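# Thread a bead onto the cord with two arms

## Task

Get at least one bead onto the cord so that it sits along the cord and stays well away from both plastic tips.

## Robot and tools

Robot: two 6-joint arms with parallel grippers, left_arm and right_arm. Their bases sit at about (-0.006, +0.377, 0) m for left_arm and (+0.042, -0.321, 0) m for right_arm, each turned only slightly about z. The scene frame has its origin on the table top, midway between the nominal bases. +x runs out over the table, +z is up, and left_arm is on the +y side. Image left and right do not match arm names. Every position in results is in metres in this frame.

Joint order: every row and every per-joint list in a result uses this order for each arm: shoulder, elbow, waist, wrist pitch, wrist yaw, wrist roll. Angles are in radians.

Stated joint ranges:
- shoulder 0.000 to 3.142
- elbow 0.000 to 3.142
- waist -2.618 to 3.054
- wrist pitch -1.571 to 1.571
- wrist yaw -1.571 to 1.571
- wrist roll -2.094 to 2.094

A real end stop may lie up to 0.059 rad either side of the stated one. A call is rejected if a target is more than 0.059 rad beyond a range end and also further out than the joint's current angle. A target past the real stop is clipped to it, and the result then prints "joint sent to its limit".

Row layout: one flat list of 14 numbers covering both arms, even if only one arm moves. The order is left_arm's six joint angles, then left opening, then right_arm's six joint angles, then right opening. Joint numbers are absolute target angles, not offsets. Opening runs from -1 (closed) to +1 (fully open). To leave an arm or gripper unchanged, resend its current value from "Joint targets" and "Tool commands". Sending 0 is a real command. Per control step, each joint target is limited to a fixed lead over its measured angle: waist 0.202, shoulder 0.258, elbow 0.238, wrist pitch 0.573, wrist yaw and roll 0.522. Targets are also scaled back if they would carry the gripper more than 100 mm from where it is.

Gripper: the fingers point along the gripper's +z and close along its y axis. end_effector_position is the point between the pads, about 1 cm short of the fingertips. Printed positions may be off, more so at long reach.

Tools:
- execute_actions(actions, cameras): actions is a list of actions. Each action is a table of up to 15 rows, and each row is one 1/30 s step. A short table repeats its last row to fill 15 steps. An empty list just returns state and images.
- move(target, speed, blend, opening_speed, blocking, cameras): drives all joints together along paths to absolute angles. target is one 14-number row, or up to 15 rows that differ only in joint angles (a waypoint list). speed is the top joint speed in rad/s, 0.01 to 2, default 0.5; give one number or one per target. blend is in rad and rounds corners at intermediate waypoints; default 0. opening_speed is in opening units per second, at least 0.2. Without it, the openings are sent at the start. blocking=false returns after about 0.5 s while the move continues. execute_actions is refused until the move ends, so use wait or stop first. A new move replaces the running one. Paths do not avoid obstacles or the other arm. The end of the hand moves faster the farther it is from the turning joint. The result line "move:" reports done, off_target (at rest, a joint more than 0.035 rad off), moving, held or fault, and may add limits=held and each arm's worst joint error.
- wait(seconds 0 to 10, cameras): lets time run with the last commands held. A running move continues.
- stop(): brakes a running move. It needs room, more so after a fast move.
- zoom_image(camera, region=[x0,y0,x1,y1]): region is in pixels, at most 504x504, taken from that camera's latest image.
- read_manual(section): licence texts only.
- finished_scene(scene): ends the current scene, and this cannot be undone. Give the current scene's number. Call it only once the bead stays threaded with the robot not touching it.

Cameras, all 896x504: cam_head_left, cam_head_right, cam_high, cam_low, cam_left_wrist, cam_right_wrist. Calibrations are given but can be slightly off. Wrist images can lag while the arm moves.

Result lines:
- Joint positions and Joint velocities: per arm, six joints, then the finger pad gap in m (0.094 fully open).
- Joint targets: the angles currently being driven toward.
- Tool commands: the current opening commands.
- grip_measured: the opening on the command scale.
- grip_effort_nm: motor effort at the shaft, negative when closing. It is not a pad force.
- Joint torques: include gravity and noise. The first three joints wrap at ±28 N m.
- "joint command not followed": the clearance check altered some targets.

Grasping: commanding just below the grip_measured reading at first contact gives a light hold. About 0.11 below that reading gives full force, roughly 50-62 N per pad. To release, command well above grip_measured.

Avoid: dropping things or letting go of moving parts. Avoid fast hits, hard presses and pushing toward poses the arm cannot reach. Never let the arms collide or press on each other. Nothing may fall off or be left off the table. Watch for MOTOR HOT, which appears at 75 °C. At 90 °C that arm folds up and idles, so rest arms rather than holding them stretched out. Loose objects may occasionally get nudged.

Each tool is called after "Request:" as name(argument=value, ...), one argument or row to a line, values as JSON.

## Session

Request:
execute_actions(
  actions=[],
)

Scene clock: 0.00 s.
left_arm: end_effector_position=(+0.3959, +0.4124, +0.1102) grip_measured=+1.000 grip_effort_nm=n/a end_effector_quat_wxyz=(+0.589, -0.045, +0.805, +0.054) | right_arm: end_effector_position=(+0.4525, -0.3238, +0.1308) grip_measured=+1.000 grip_effort_nm=n/a end_effector_quat_wxyz=(+0.636, +0.006, +0.771, -0.032)
Joint names: [shoulder, elbow, waist, wrist pitch, wrist yaw, wrist roll]
Joint positions: left_arm=[1.534 0.395 -0.018 0.833 -0.104 0.002 0.094] | right_arm=[1.572 0.383 0.002 0.999 0.086 -0.027 0.094]
Joint velocities: left_arm=[0.002 -0.012 0.002 -0.022 0.037 -0.051 0] | right_arm=[-0.027 -0.002 -0.012 -0.051 -0.081 0.051 0]
Joint torques (N m): no reading
Heat: left arm: 28 °C; right arm: 30 °C.
Joint targets: left_arm=[1.524 0.405 -0.018 0.843 -0.105 0.001] | right_arm=[1.562 0.392 0.002 1.009 0.087 -0.027]
Tool commands: left_gripper/opening=+1.0 right_gripper/opening=+1.0
camera_calibration:
cam_left_wrist: T_world_to_cam=[[0.0942731, -0.983278, -0.155814, 0.389762], [-0.871723, -0.00593639, -0.489963, 0.427505], [0.480845, 0.182017, -0.857705, -0.0577713], [0, 0, 0, 1]] pos_world=[0.363701, 0.396297, 0.220641]
cam_right_wrist: T_world_to_cam=[[-0.0691232, -0.996001, -0.0566057, -0.281874], [-0.798666, 0.0892504, -0.59512, 0.493301], [0.597792, 0.00407242, -0.801641, -0.0484139], [0, 0, 0, 1]] pos_world=[0.40344, -0.324577, 0.238807]

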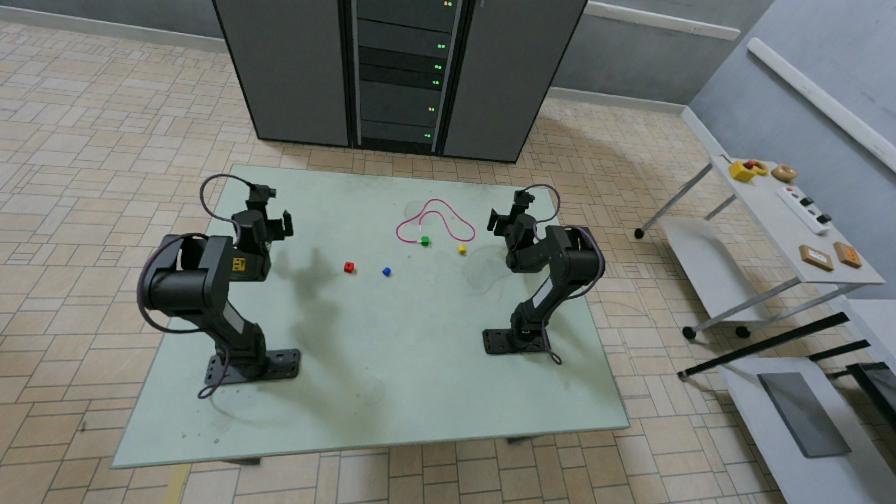

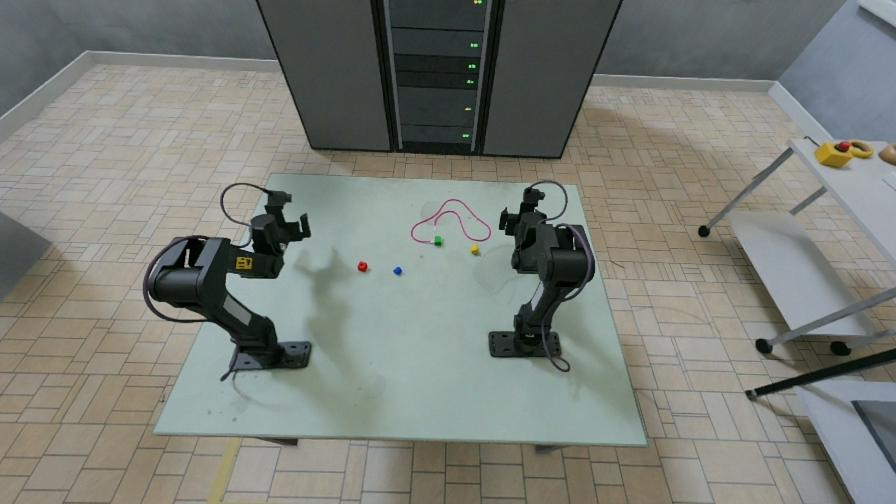

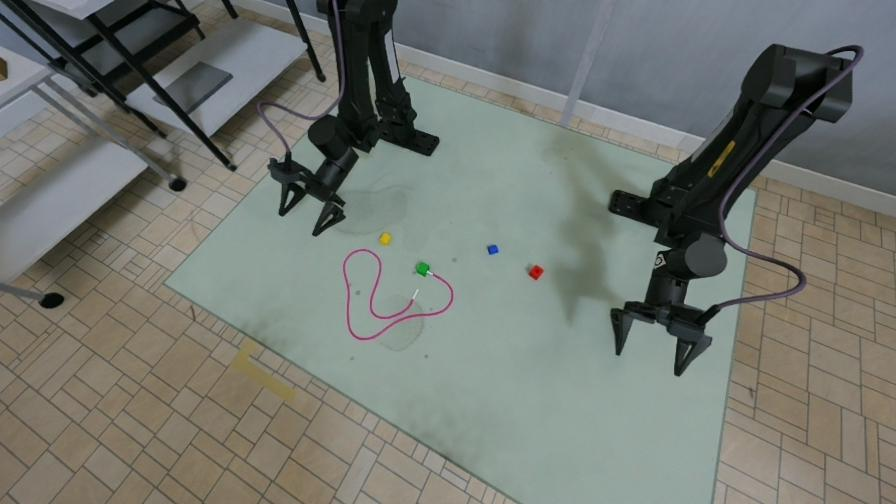

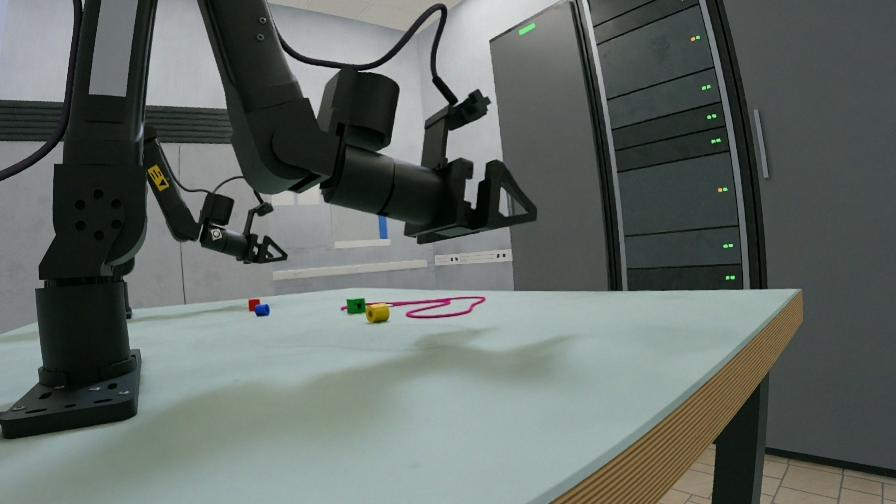

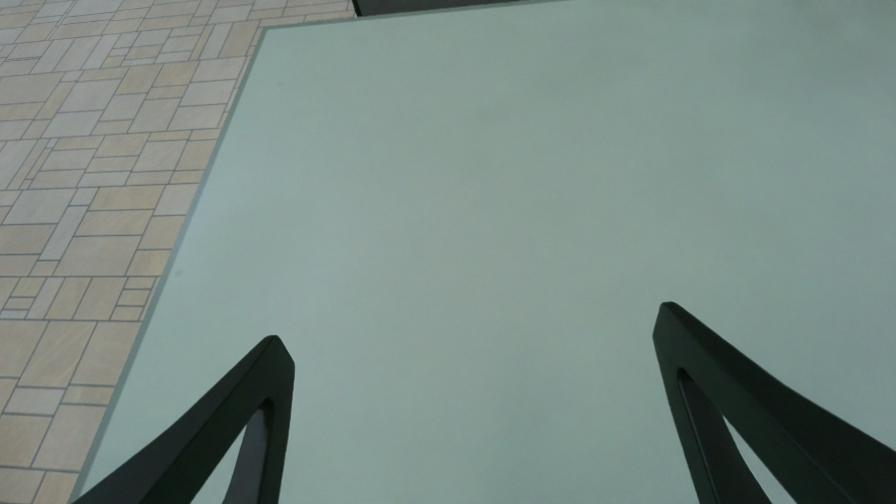

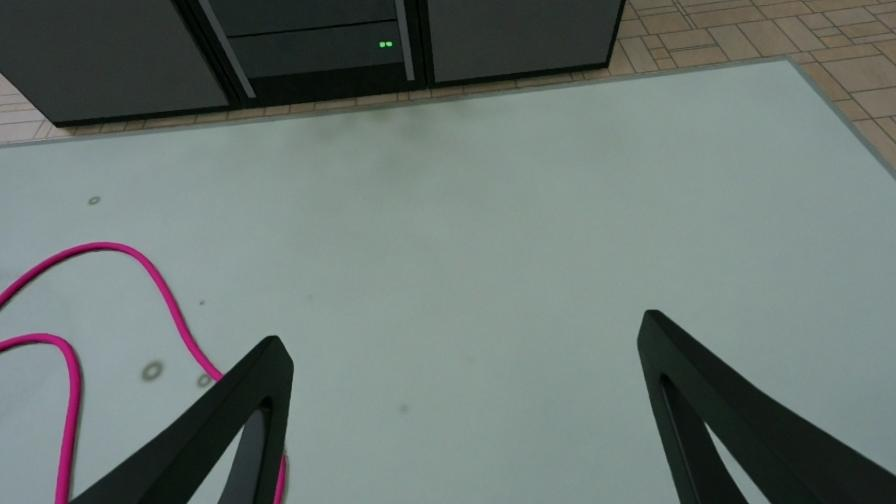

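Request:
zoom_image(
  camera="cam_high",
  region=[320, 210, 560, 350],
)

Request:
zoom_image(
  camera="cam_head_left",
  region=[330, 180, 500, 290],
)

Request:
zoom_image(
  camera="cam_low",
  region=[320, 270, 500, 340],
)

Scaled by 2.100 from the camera's 896x504 image, which has a finer 1280x720 frame.

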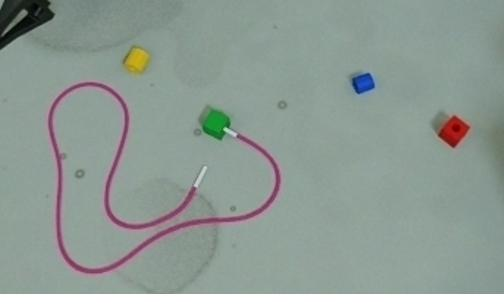

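Scaled by 2.965 from the camera's 896x504 image, which has a finer 1280x720 frame.

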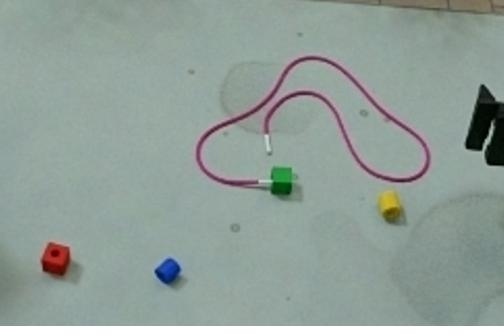

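Scaled by 2.800 from the camera's 896x504 image, which has a finer 1280x720 frame.

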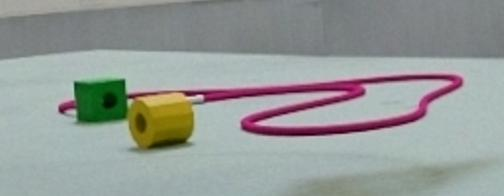

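Request:
zoom_image(
  camera="cam_high",
  region=[395, 245, 455, 305],
)

Request:
zoom_image(
  camera="cam_head_left",
  region=[400, 220, 450, 260],
)

Request:
zoom_image(
  camera="cam_head_right",
  region=[415, 210, 485, 260],
)

Request:
zoom_image(
  camera="cam_low",
  region=[335, 285, 405, 330],
)

Scaled by 8.400 from the camera's 896x504 image, which has a finer 1280x720 frame.

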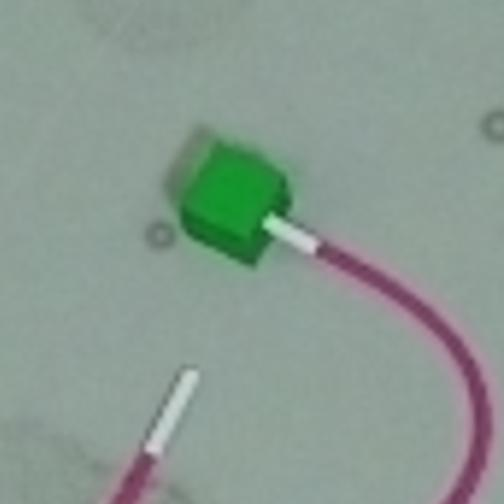

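Scaled by 10.080 from the camera's 896x504 image, which has a finer 1280x720 frame.

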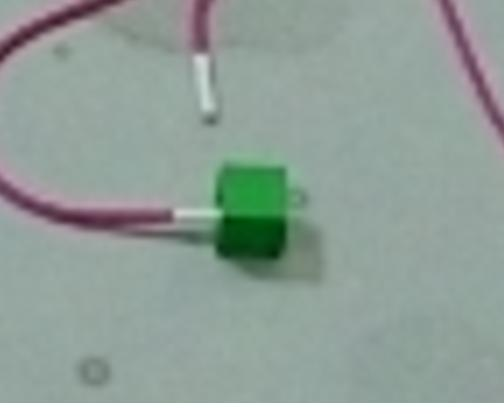

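Scaled by 7.200 from the camera's 896x504 image, which has a finer 1280x720 frame.

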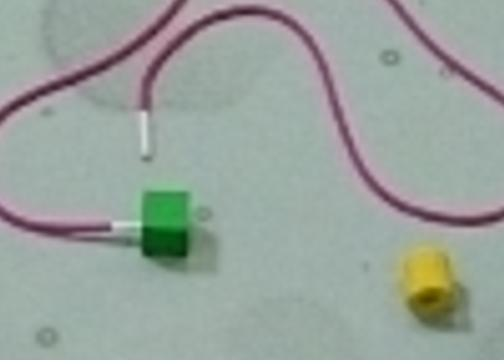

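Scaled by 7.200 from the camera's 896x504 image, which has a finer 1280x720 frame.

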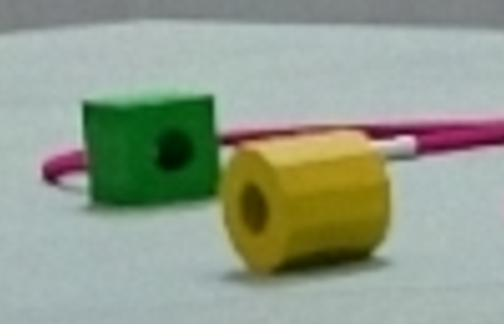

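Request:
move(
  target=[1.524,0.405,-0.018,0.843,-0.105,0.001,1.0,1.75,1.45,0.3,-0.9,-0.312,2.09,0.0],
  speed=0.8,
  cameras=[],
)

Request:
move(
  target=[1.524,0.405,-0.018,0.843,-0.105,0.001,1.0,2.04,1.75,0.482,-1.07,-0.312,2.09,0.0],
  speed=0.5,
)

Scene clock: 130.60 s.
left_arm: end_effector_position=(+0.3959, +0.4124, +0.1102) grip_measured=+1.000 grip_effort_nm=0.002 end_effector_quat_wxyz=(+0.589, -0.045, +0.805, +0.054) | right_arm: end_effector_position=(+0.4055, -0.1425, +0.1343) grip_measured=+0.003 grip_effort_nm=-0.164 end_effector_quat_wxyz=(-0.073, +0.729, +0.643, +0.225)
Joint names: [shoulder, elbow, waist, wrist pitch, wrist yaw, wrist roll]
Joint positions: left_arm=[1.534 0.395 -0.018 0.833 -0.104 0.002 0.094] | right_arm=[1.735 1.412 0.295 -0.875 -0.305 2.076 0.047]
Joint velocities: left_arm=[0.017 0.002 0.002 -0.022 0.007 0.007 0] | right_arm=[-0.012 -0.017 0.022 -0.007 -0.066 0.007 -0.001]
Joint torques (N m): left_arm=[-5.83 5.61 0.03 1.63 -0.04 -0.02] | right_arm=[-7.04 9.47 0.51 0.45 -0.23 0.07]
Heat: left arm: 30 °C; right arm: 30 °C.
Joint targets: left_arm=[1.524 0.405 -0.018 0.843 -0.105 0.001] | right_arm=[1.750 1.450 0.300 -0.900 -0.312 2.081]
joint sent to its limit (right arm) — the wrist roll, upper limit.
move: off_target (right_arm); right_arm: the elbow is farthest, 0.038 rad from its target
No camera images: "cameras" was empty.

Scene clock: 131.90 s.
left_arm: end_effector_position=(+0.3959, +0.4124, +0.1102) grip_measured=+1.000 grip_effort_nm=0.002 end_effector_quat_wxyz=(+0.589, -0.045, +0.805, +0.054) | right_arm: end_effector_position=(+0.3964, -0.0601, +0.1008) grip_measured=+0.003 grip_effort_nm=-0.168 end_effector_quat_wxyz=(-0.119, +0.683, +0.707, +0.141)
Joint names: [shoulder, elbow, waist, wrist pitch, wrist yaw, wrist roll]
Joint positions: left_arm=[1.534 0.395 -0.018 0.833 -0.104 0.002 0.094] | right_arm=[2.027 1.708 0.482 -1.043 -0.308 2.077 0.047]
Joint velocities: left_arm=[-0.007 -0.007 -0.007 -0.051 0.022 -0.037 0] | right_arm=[0.022 -0.007 -0.002 0.007 -0.037 0.007 0.001]
Joint torques (N m): left_arm=[-5.83 5.6 0.02 1.63 -0.04 -0.03] | right_arm=[-9.5 9.54 -0.01 0.15 -0.2 0.05]
Heat: left arm: 30 °C; right arm: 30 °C.
Joint targets: left_arm=[1.524 0.405 -0.018 0.843 -0.105 0.001] | right_arm=[2.040 1.750 0.482 -1.070 -0.312 2.081]
joint sent to its limit (right arm) — the wrist roll, upper limit.
move: off_target (right_arm); right_arm: the elbow is farthest, 0.042 rad from its target
camera_calibration:
cam_left_wrist: T_world_to_cam=[[0.0942731, -0.983278, -0.155814, 0.389762], [-0.871723, -0.00593639, -0.489963, 0.427505], [0.480845, 0.182017, -0.857705, -0.0577713], [0, 0, 0, 1]] pos_world=[0.363701, 0.396297, 0.220641]
cam_right_wrist: T_world_to_cam=[[-0.997871, 0.0652221, -0.000232748, 0.401412], [0.0286202, 0.441079, 0.897012, -0.0500977], [0.0586077, 0.895095, -0.442006, 0.191009], [0, 0, 0, 1]] pos_world=[0.390796, -0.175055, 0.129459]

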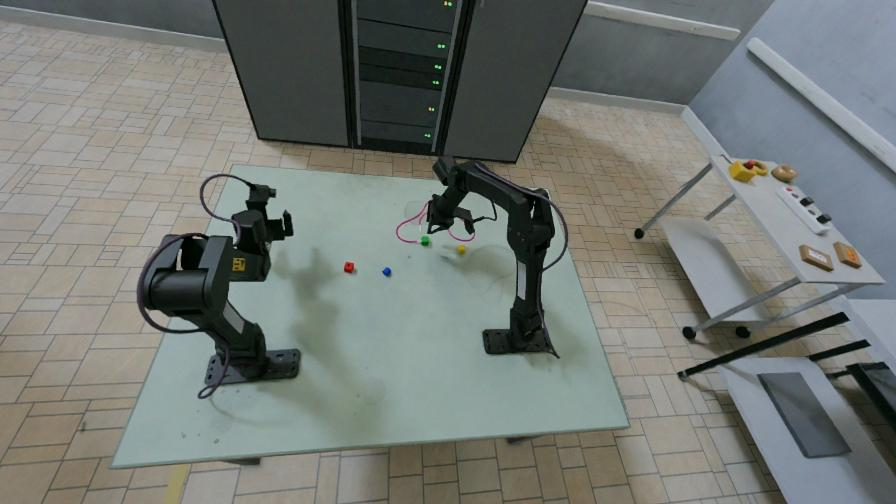

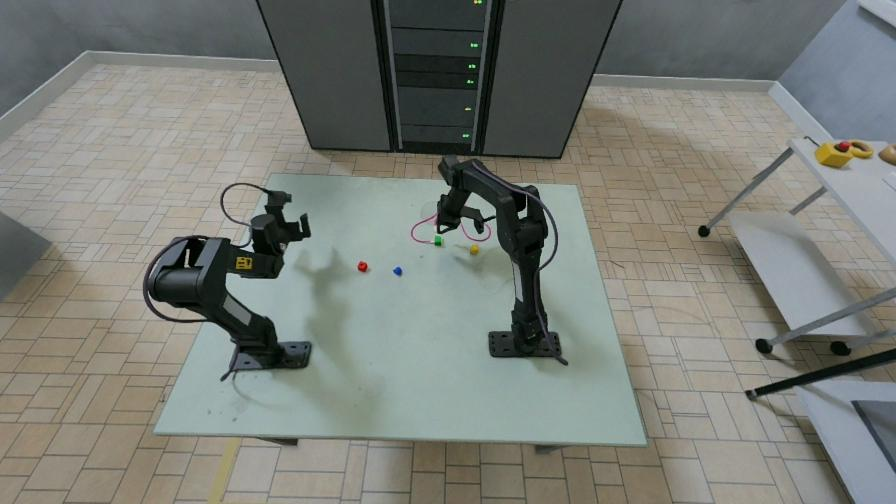

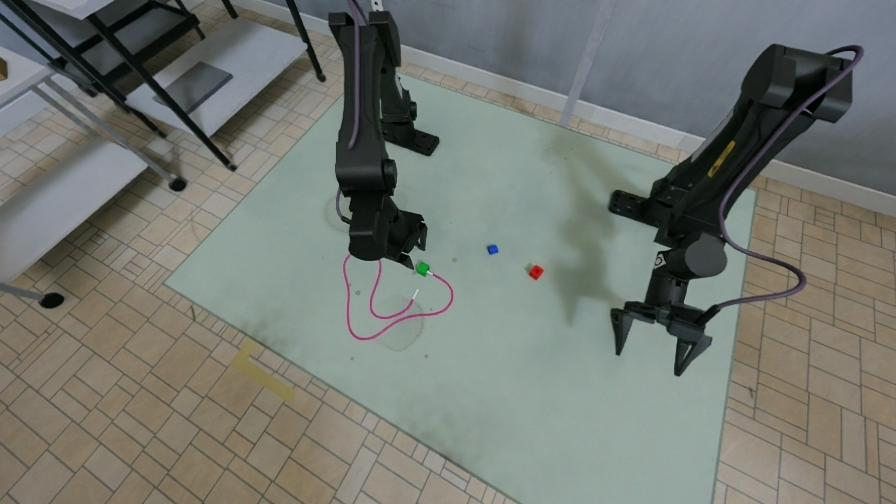

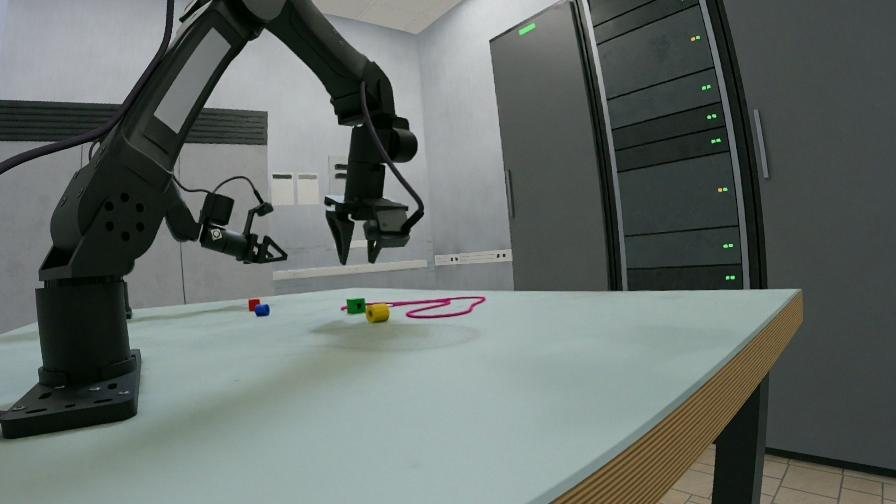

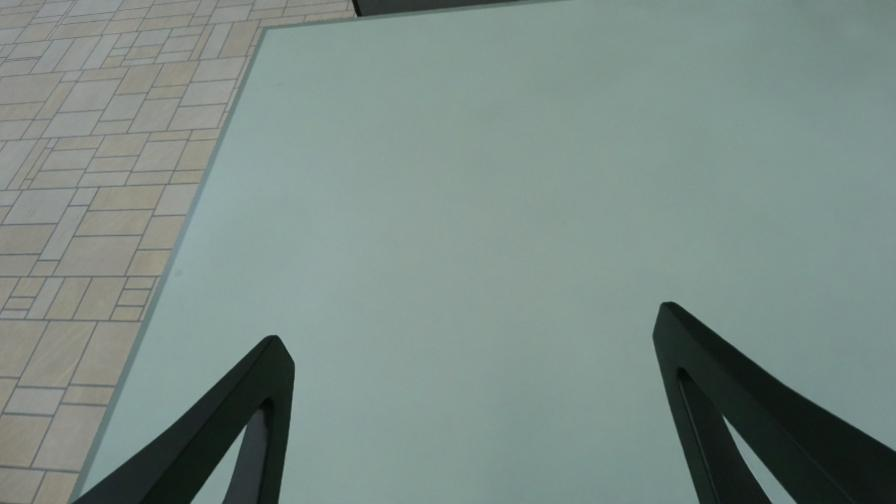

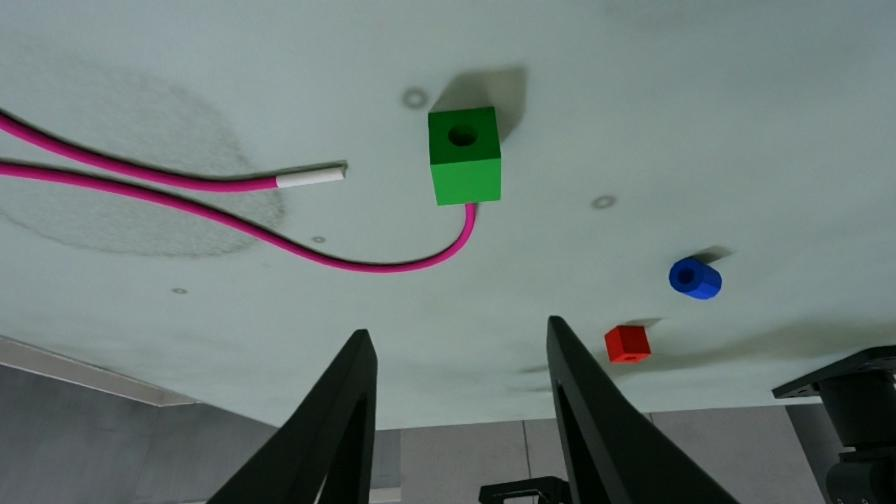

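Request:
move(
  target=[1.524,0.405,-0.018,0.843,-0.105,0.001,1.0,2.10,1.645,0.509,-0.92,-0.312,2.07,0.0],
  speed=0.3,
  cameras=["cam_right_wrist","cam_low"],
)

Scene clock: 155.70 s.
left_arm: end_effector_position=(+0.3959, +0.4124, +0.1102) grip_measured=+1.000 grip_effort_nm=0.007 end_effector_quat_wxyz=(+0.589, -0.045, +0.805, +0.054) | right_arm: end_effector_position=(+0.4011, -0.0467, +0.0665) grip_measured=+0.003 grip_effort_nm=-0.168 end_effector_quat_wxyz=(-0.119, +0.674, +0.715, +0.142)
Joint names: [shoulder, elbow, waist, wrist pitch, wrist yaw, wrist roll]
Joint positions: left_arm=[1.534 0.395 -0.018 0.833 -0.104 0.002 0.094] | right_arm=[2.088 1.66 0.503 -0.929 -0.308 2.075 0.047]
Joint velocities: left_arm=[0.007 -0.002 0.007 -0.081 0.037 0.022 0] | right_arm=[-0.002 -0.007 0.002 -0.051 0.007 0.037 -0.001]
Joint torques (N m): left_arm=[-5.82 5.6 0.02 1.63 -0.04 -0.03] | right_arm=[-9.98 5.01 0.47 0.51 -0.21 -0.03]
Heat: left arm: 30 °C; right arm: 33 °C.
Joint targets: left_arm=[1.524 0.405 -0.018 0.843 -0.105 0.001] | right_arm=[2.100 1.645 0.509 -0.920 -0.312 2.070]
move: done
camera_calibration:
cam_right_wrist: T_world_to_cam=[[-0.999094, 0.0421511, -0.00587026, 0.404981], [0.0132451, 0.439056, 0.898362, -0.0194141], [0.0404443, 0.89747, -0.439216, 0.170813], [0, 0, 0, 1]] pos_world=[0.397963, -0.161846, 0.0948421]
Images, in order (width x height): cam_low 896x504, cam_right_wrist 896x504.

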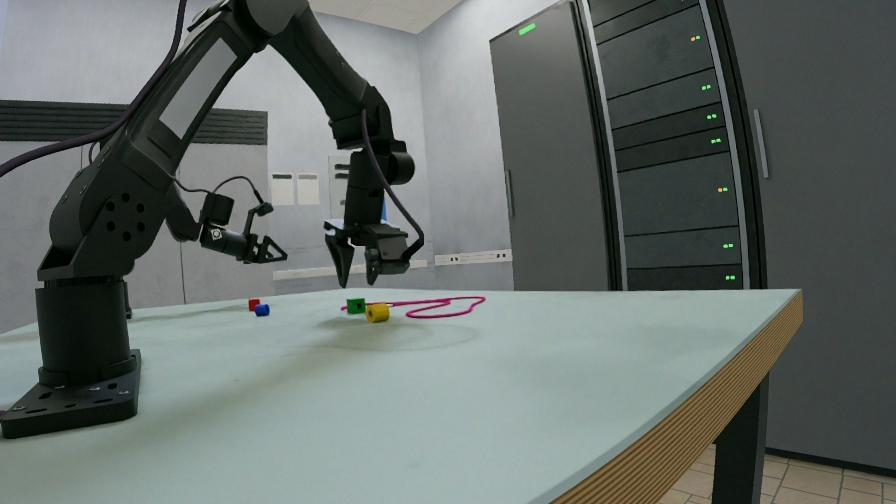

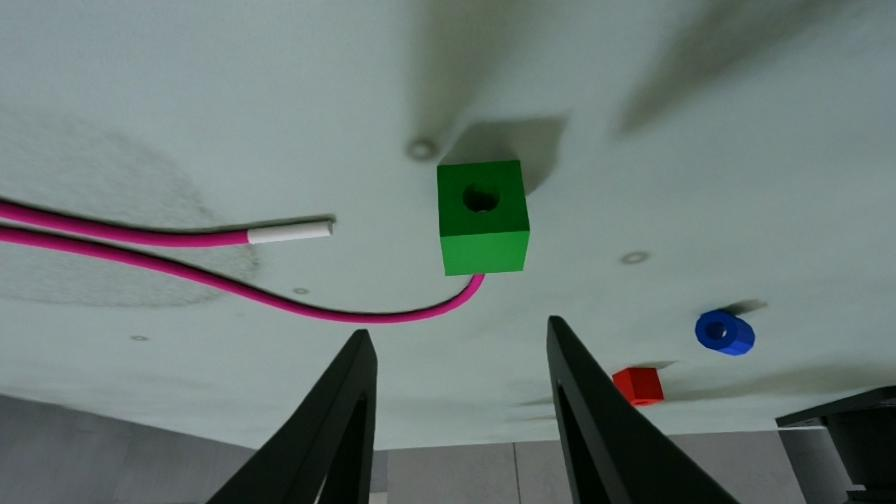

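Request:
move(
  target=[1.524,0.405,-0.018,0.843,-0.105,0.001,1.0,2.108,1.51,0.513,-0.78,-0.312,2.07,0.0],
  speed=0.15,
  cameras=["cam_right_wrist","cam_low"],
)

Request:
zoom_image(
  camera="cam_low",
  region=[300, 250, 440, 340],
)

Scene clock: 167.80 s.
left_arm: end_effector_position=(+0.3959, +0.4124, +0.1102) grip_measured=+1.000 grip_effort_nm=0.002 end_effector_quat_wxyz=(+0.589, -0.045, +0.805, +0.054) | right_arm: end_effector_position=(+0.3953, -0.0501, +0.0345) grip_measured=+0.003 grip_effort_nm=-0.168 end_effector_quat_wxyz=(-0.118, +0.673, +0.716, +0.146)
Joint names: [shoulder, elbow, waist, wrist pitch, wrist yaw, wrist roll]
Joint positions: left_arm=[1.534 0.395 -0.018 0.833 -0.104 0.002 0.094] | right_arm=[2.088 1.527 0.503 -0.789 -0.308 2.074 0.047]
Joint velocities: left_arm=[0.012 -0.017 -0.017 0.022 -0.051 -0.022 0] | right_arm=[-0.002 -0.002 -0.002 0.022 0.037 -0.022 0.001]
Joint torques (N m): left_arm=[-5.83 5.59 0.02 1.62 -0.04 -0.02] | right_arm=[-9.25 4.66 0.84 0.49 -0.2 -0.03]
Heat: left arm: 30 °C; right arm: 33 °C.
Joint targets: left_arm=[1.524 0.405 -0.018 0.843 -0.105 0.001] | right_arm=[2.108 1.510 0.513 -0.780 -0.312 2.070]
move: done
camera_calibration:
cam_right_wrist: T_world_to_cam=[[-0.999051, 0.0418294, -0.0121022, 0.39934], [0.00734266, 0.43577, 0.900028, 0.0130229], [0.0429214, 0.899085, -0.435664, 0.15901], [0, 0, 0, 1]] pos_world=[0.392041, -0.165342, 0.0623867]
Images, in order (width x height): cam_low 896x504, cam_right_wrist 896x504.

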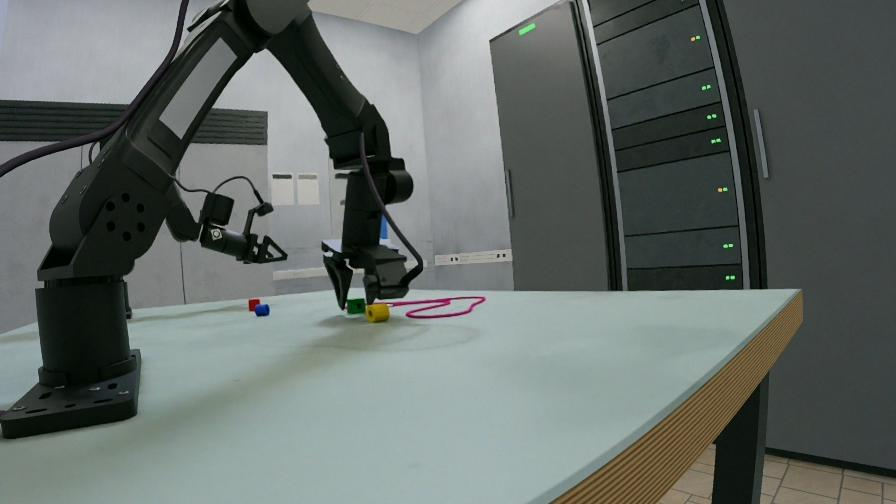

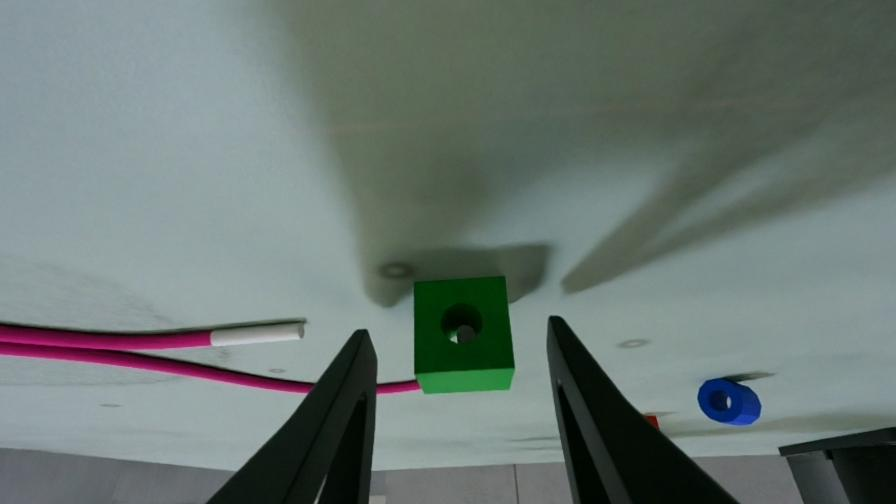

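Scaled by 3.600 from the camera's 896x504 image, which has a finer 1280x720 frame.

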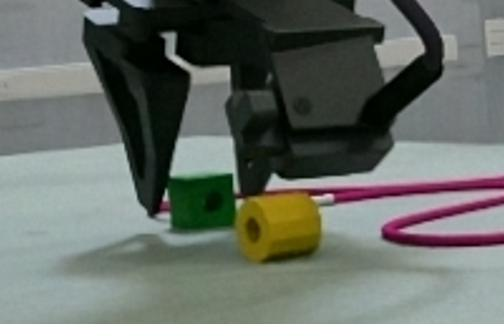

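Request:
move(
  target=[1.524,0.405,-0.018,0.843,-0.105,0.001,1.0,2.108,1.51,0.513,-0.78,-0.312,2.07,-0.68],
  opening_speed=0.25,
  cameras=["cam_right_wrist","cam_low"],
)

Request:
zoom_image(
  camera="cam_low",
  region=[300, 250, 440, 340],
)

Request:
zoom_image(
  camera="cam_right_wrist",
  region=[300, 200, 660, 402],
)

Scene clock: 178.17 s.
left_arm: end_effector_position=(+0.3959, +0.4124, +0.1102) grip_measured=+1.000 grip_effort_nm=0.002 end_effector_quat_wxyz=(+0.589, -0.045, +0.805, +0.054) | right_arm: end_effector_position=(+0.3954, -0.0500, +0.0345) grip_measured=-0.534 grip_effort_nm=-1.053 end_effector_quat_wxyz=(-0.118, +0.673, +0.716, +0.146)
Joint names: [shoulder, elbow, waist, wrist pitch, wrist yaw, wrist roll]
Joint positions: left_arm=[1.534 0.395 -0.018 0.833 -0.104 0.002 0.094] | right_arm=[2.088 1.527 0.503 -0.788 -0.308 2.074 0.022]
Joint velocities: left_arm=[0.027 -0.012 -0.017 0.051 0.007 -0.066 0] | right_arm=[0.017 -0.002 0.002 0.007 -0.007 -0.007 0]
Joint torques (N m): left_arm=[-5.86 5.61 0.03 1.62 -0.04 -0.02] | right_arm=[-9.26 4.7 0.85 0.51 -0.21 -0.04]
Heat: left arm: 31 °C; right arm: 33 °C.
Joint targets: left_arm=[1.524 0.405 -0.018 0.843 -0.105 0.001] | right_arm=[2.108 1.510 0.513 -0.780 -0.312 2.070]
move: done
camera_calibration:
cam_right_wrist: T_world_to_cam=[[-0.999043, 0.0418342, -0.0127435, 0.39951], [0.00675031, 0.435423, 0.900201, 0.0131571], [0.043208, 0.899254, -0.435289, 0.158821], [0, 0, 0, 1]] pos_world=[0.392177, -0.165263, 0.0623802]
Images, in order (width x height): cam_low 896x504, cam_right_wrist 896x504.

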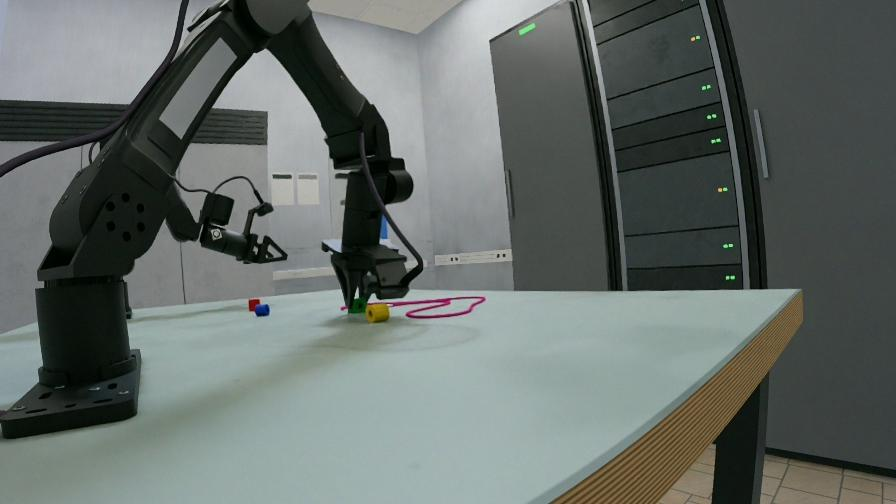

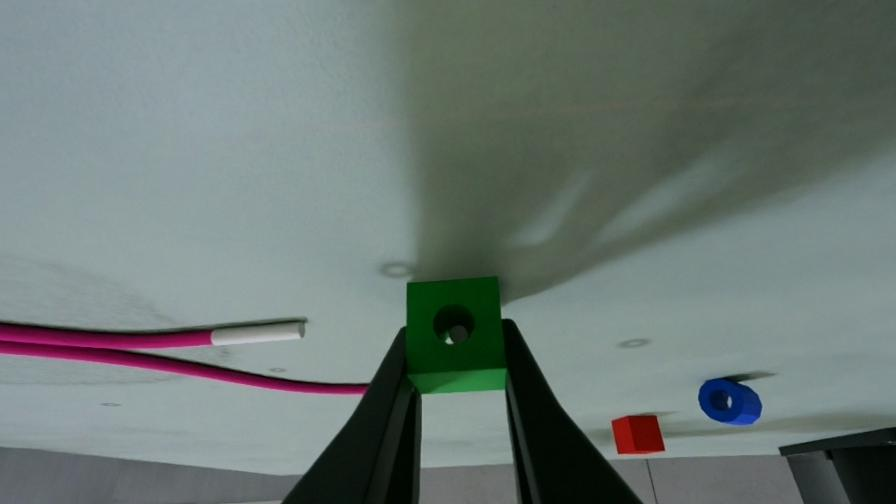

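Scaled by 3.600 from the camera's 896x504 image, which has a finer 1280x720 frame.

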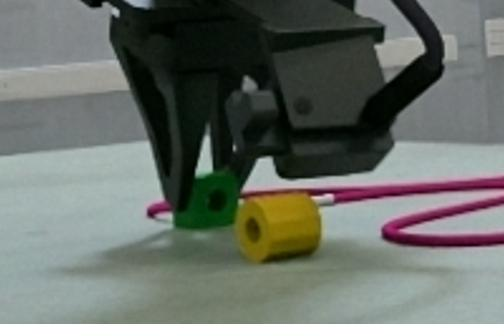

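Scaled by 1.400 from the camera's 896x504 image, which has a finer 1280x720 frame.

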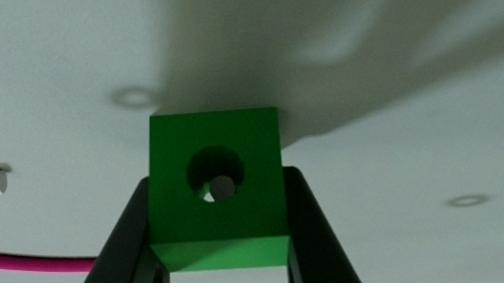

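Request:
move(
  target=[
    [1.6,1.9,-0.3,-1.0,0.2,-1.9,-0.3,2.108,1.51,0.513,-0.78,-0.312,2.07,-0.68],
    [2.52,2.47,-0.66,-1.22,0.281,-2.07,-0.3,2.108,1.51,0.513,-0.78,-0.312,2.07,-0.68],
  ],
  speed=[0.7,0.6],
  blend=0.1,
)

Scene clock: 212.60 s.
left_arm: end_effector_position=(+0.4197, +0.0237, +0.0875) grip_measured=-0.298 grip_effort_nm=-0.085 end_effector_quat_wxyz=(-0.099, -0.638, +0.744, -0.174) | right_arm: end_effector_position=(+0.3954, -0.0500, +0.0345) grip_measured=-0.534 grip_effort_nm=-1.057 end_effector_quat_wxyz=(-0.118, +0.673, +0.716, +0.146)
Joint names: [shoulder, elbow, waist, wrist pitch, wrist yaw, wrist roll]
Joint positions: left_arm=[2.508 2.443 -0.663 -1.208 0.277 -2.065 0.033] | right_arm=[2.088 1.527 0.503 -0.788 -0.308 2.074 0.022]
Joint velocities: left_arm=[0.007 -0.002 -0.002 -0.081 -0.066 0.007 0] | right_arm=[0.017 0.012 -0.002 0.066 -0.022 -0.066 -0.002]
Joint torques (N m): left_arm=[-13.19 7.8 0.18 0.64 0.14 -0.04] | right_arm=[-9.21 4.7 0.91 0.53 -0.2 -0.03]
Heat: left arm: 30 °C; right arm: 32 °C.
Joint targets: left_arm=[2.520 2.470 -0.660 -1.220 0.281 -2.070] | right_arm=[2.108 1.510 0.513 -0.780 -0.312 2.070]
move: done
camera_calibration:
cam_left_wrist: T_world_to_cam=[[0.952966, -0.242565, 0.181709, -0.405688], [-0.268058, -0.394802, 0.878793, 0.0708433], [-0.141425, -0.886168, -0.441254, 0.232104], [0, 0, 0, 1]] pos_world=[0.438422, 0.135246, 0.113877]
cam_right_wrist: T_world_to_cam=[[-0.999043, 0.0418342, -0.0127435, 0.39951], [0.00675031, 0.435423, 0.900201, 0.0131571], [0.043208, 0.899254, -0.435289, 0.158821], [0, 0, 0, 1]] pos_world=[0.392177, -0.165263, 0.0623802]

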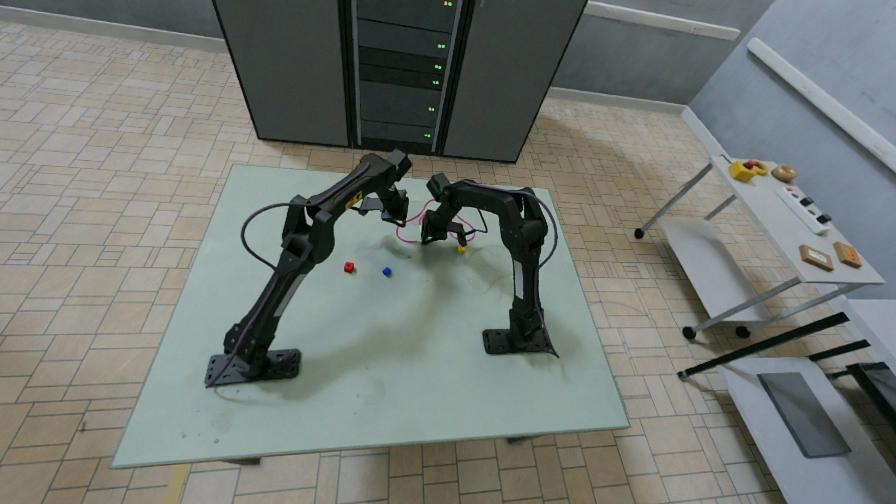

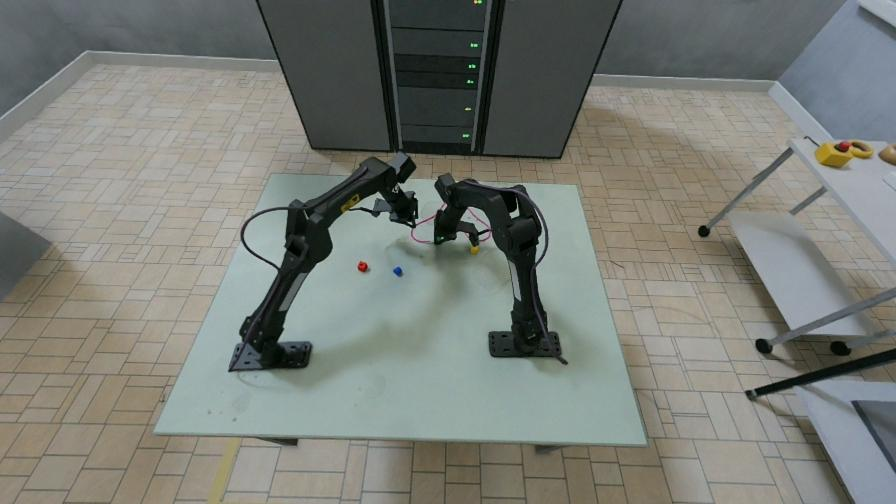

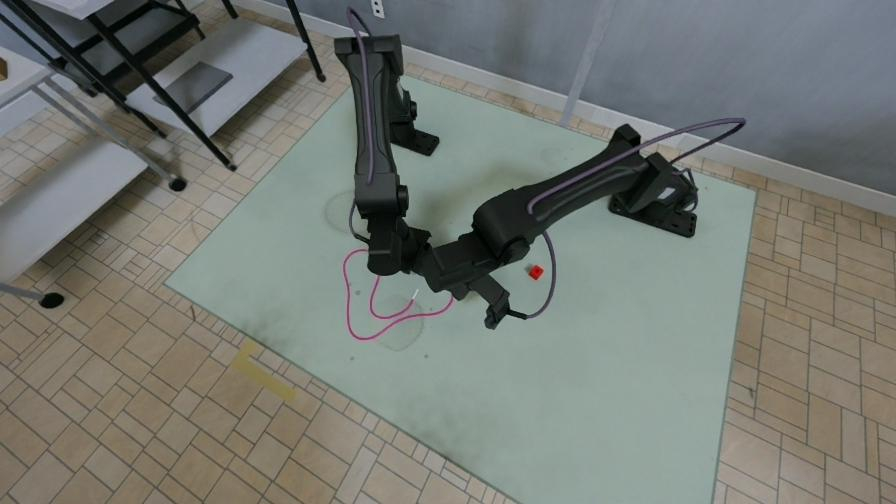

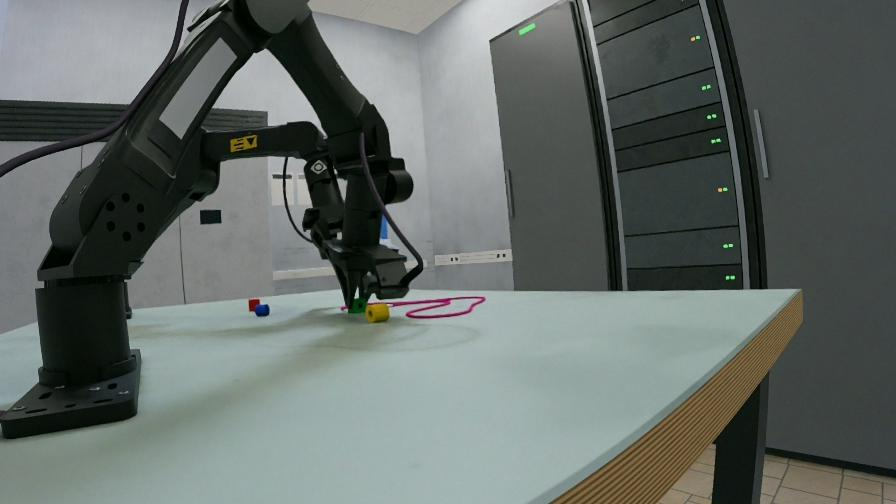

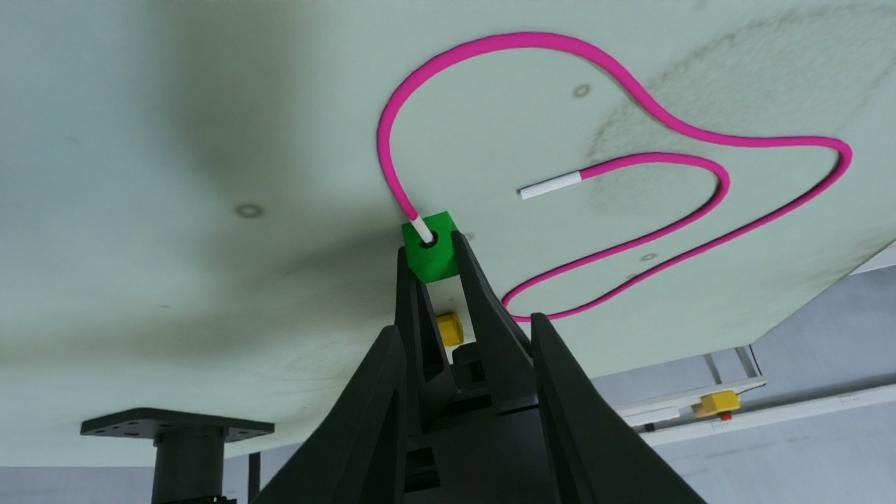

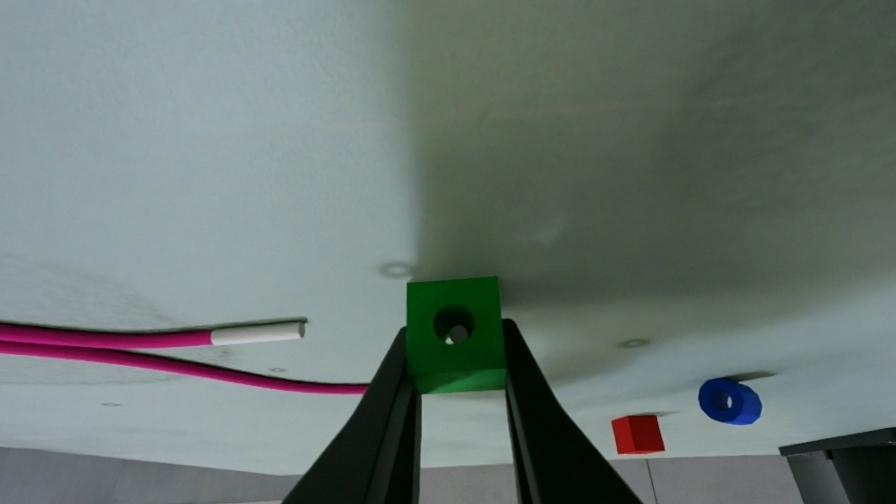

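Request:
move(
  target=[2.497,2.29,-0.711,-1.08,0.281,-2.07,-0.3,2.108,1.51,0.513,-0.78,-0.312,2.07,-0.68],
  speed=0.25,
  cameras=["cam_left_wrist","cam_low"],
)

Scene clock: 237.07 s.
left_arm: end_effector_position=(+0.4016, +0.0068, +0.0482) grip_measured=-0.298 grip_effort_nm=-0.081 end_effector_quat_wxyz=(-0.106, -0.624, +0.758, -0.159) | right_arm: end_effector_position=(+0.3954, -0.0500, +0.0345) grip_measured=-0.534 grip_effort_nm=-1.057 end_effector_quat_wxyz=(-0.118, +0.673, +0.716, +0.146)
Joint names: [shoulder, elbow, waist, wrist pitch, wrist yaw, wrist roll]
Joint positions: left_arm=[2.508 2.293 -0.707 -1.086 0.278 -2.066 0.033] | right_arm=[2.088 1.527 0.503 -0.788 -0.308 2.074 0.022]
Joint velocities: left_arm=[-0.007 -0.007 -0.007 -0.022 0.037 -0.007 0] | right_arm=[0.007 0.002 0.007 -0.007 0.022 0.007 0]
Joint torques (N m): left_arm=[-15.16 5.46 -0.35 0.76 0.13 -0.05] | right_arm=[-9.22 4.7 0.85 0.52 -0.21 -0.04]
Heat: left arm: 31 °C; right arm: 32 °C.
Joint targets: left_arm=[2.497 2.290 -0.711 -1.080 0.281 -2.070] | right_arm=[2.108 1.510 0.513 -0.780 -0.312 2.070]
move: done
camera_calibration:
cam_left_wrist: T_world_to_cam=[[0.945365, -0.286363, 0.155826, -0.380785], [-0.265066, -0.396871, 0.878768, 0.0926963], [-0.189804, -0.87206, -0.451093, 0.217066], [0, 0, 0, 1]] pos_world=[0.425751, 0.117041, 0.0757947]
Images, in order (width x height): cam_low 896x504, cam_left_wrist 896x504.

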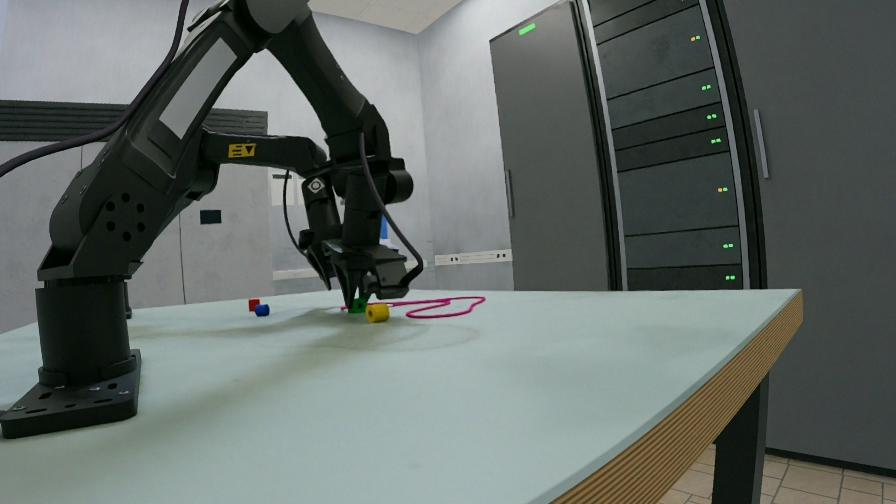

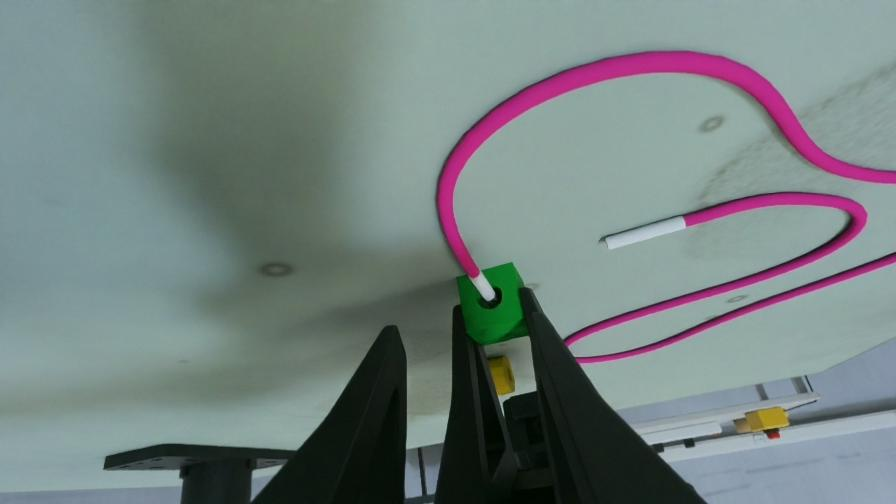

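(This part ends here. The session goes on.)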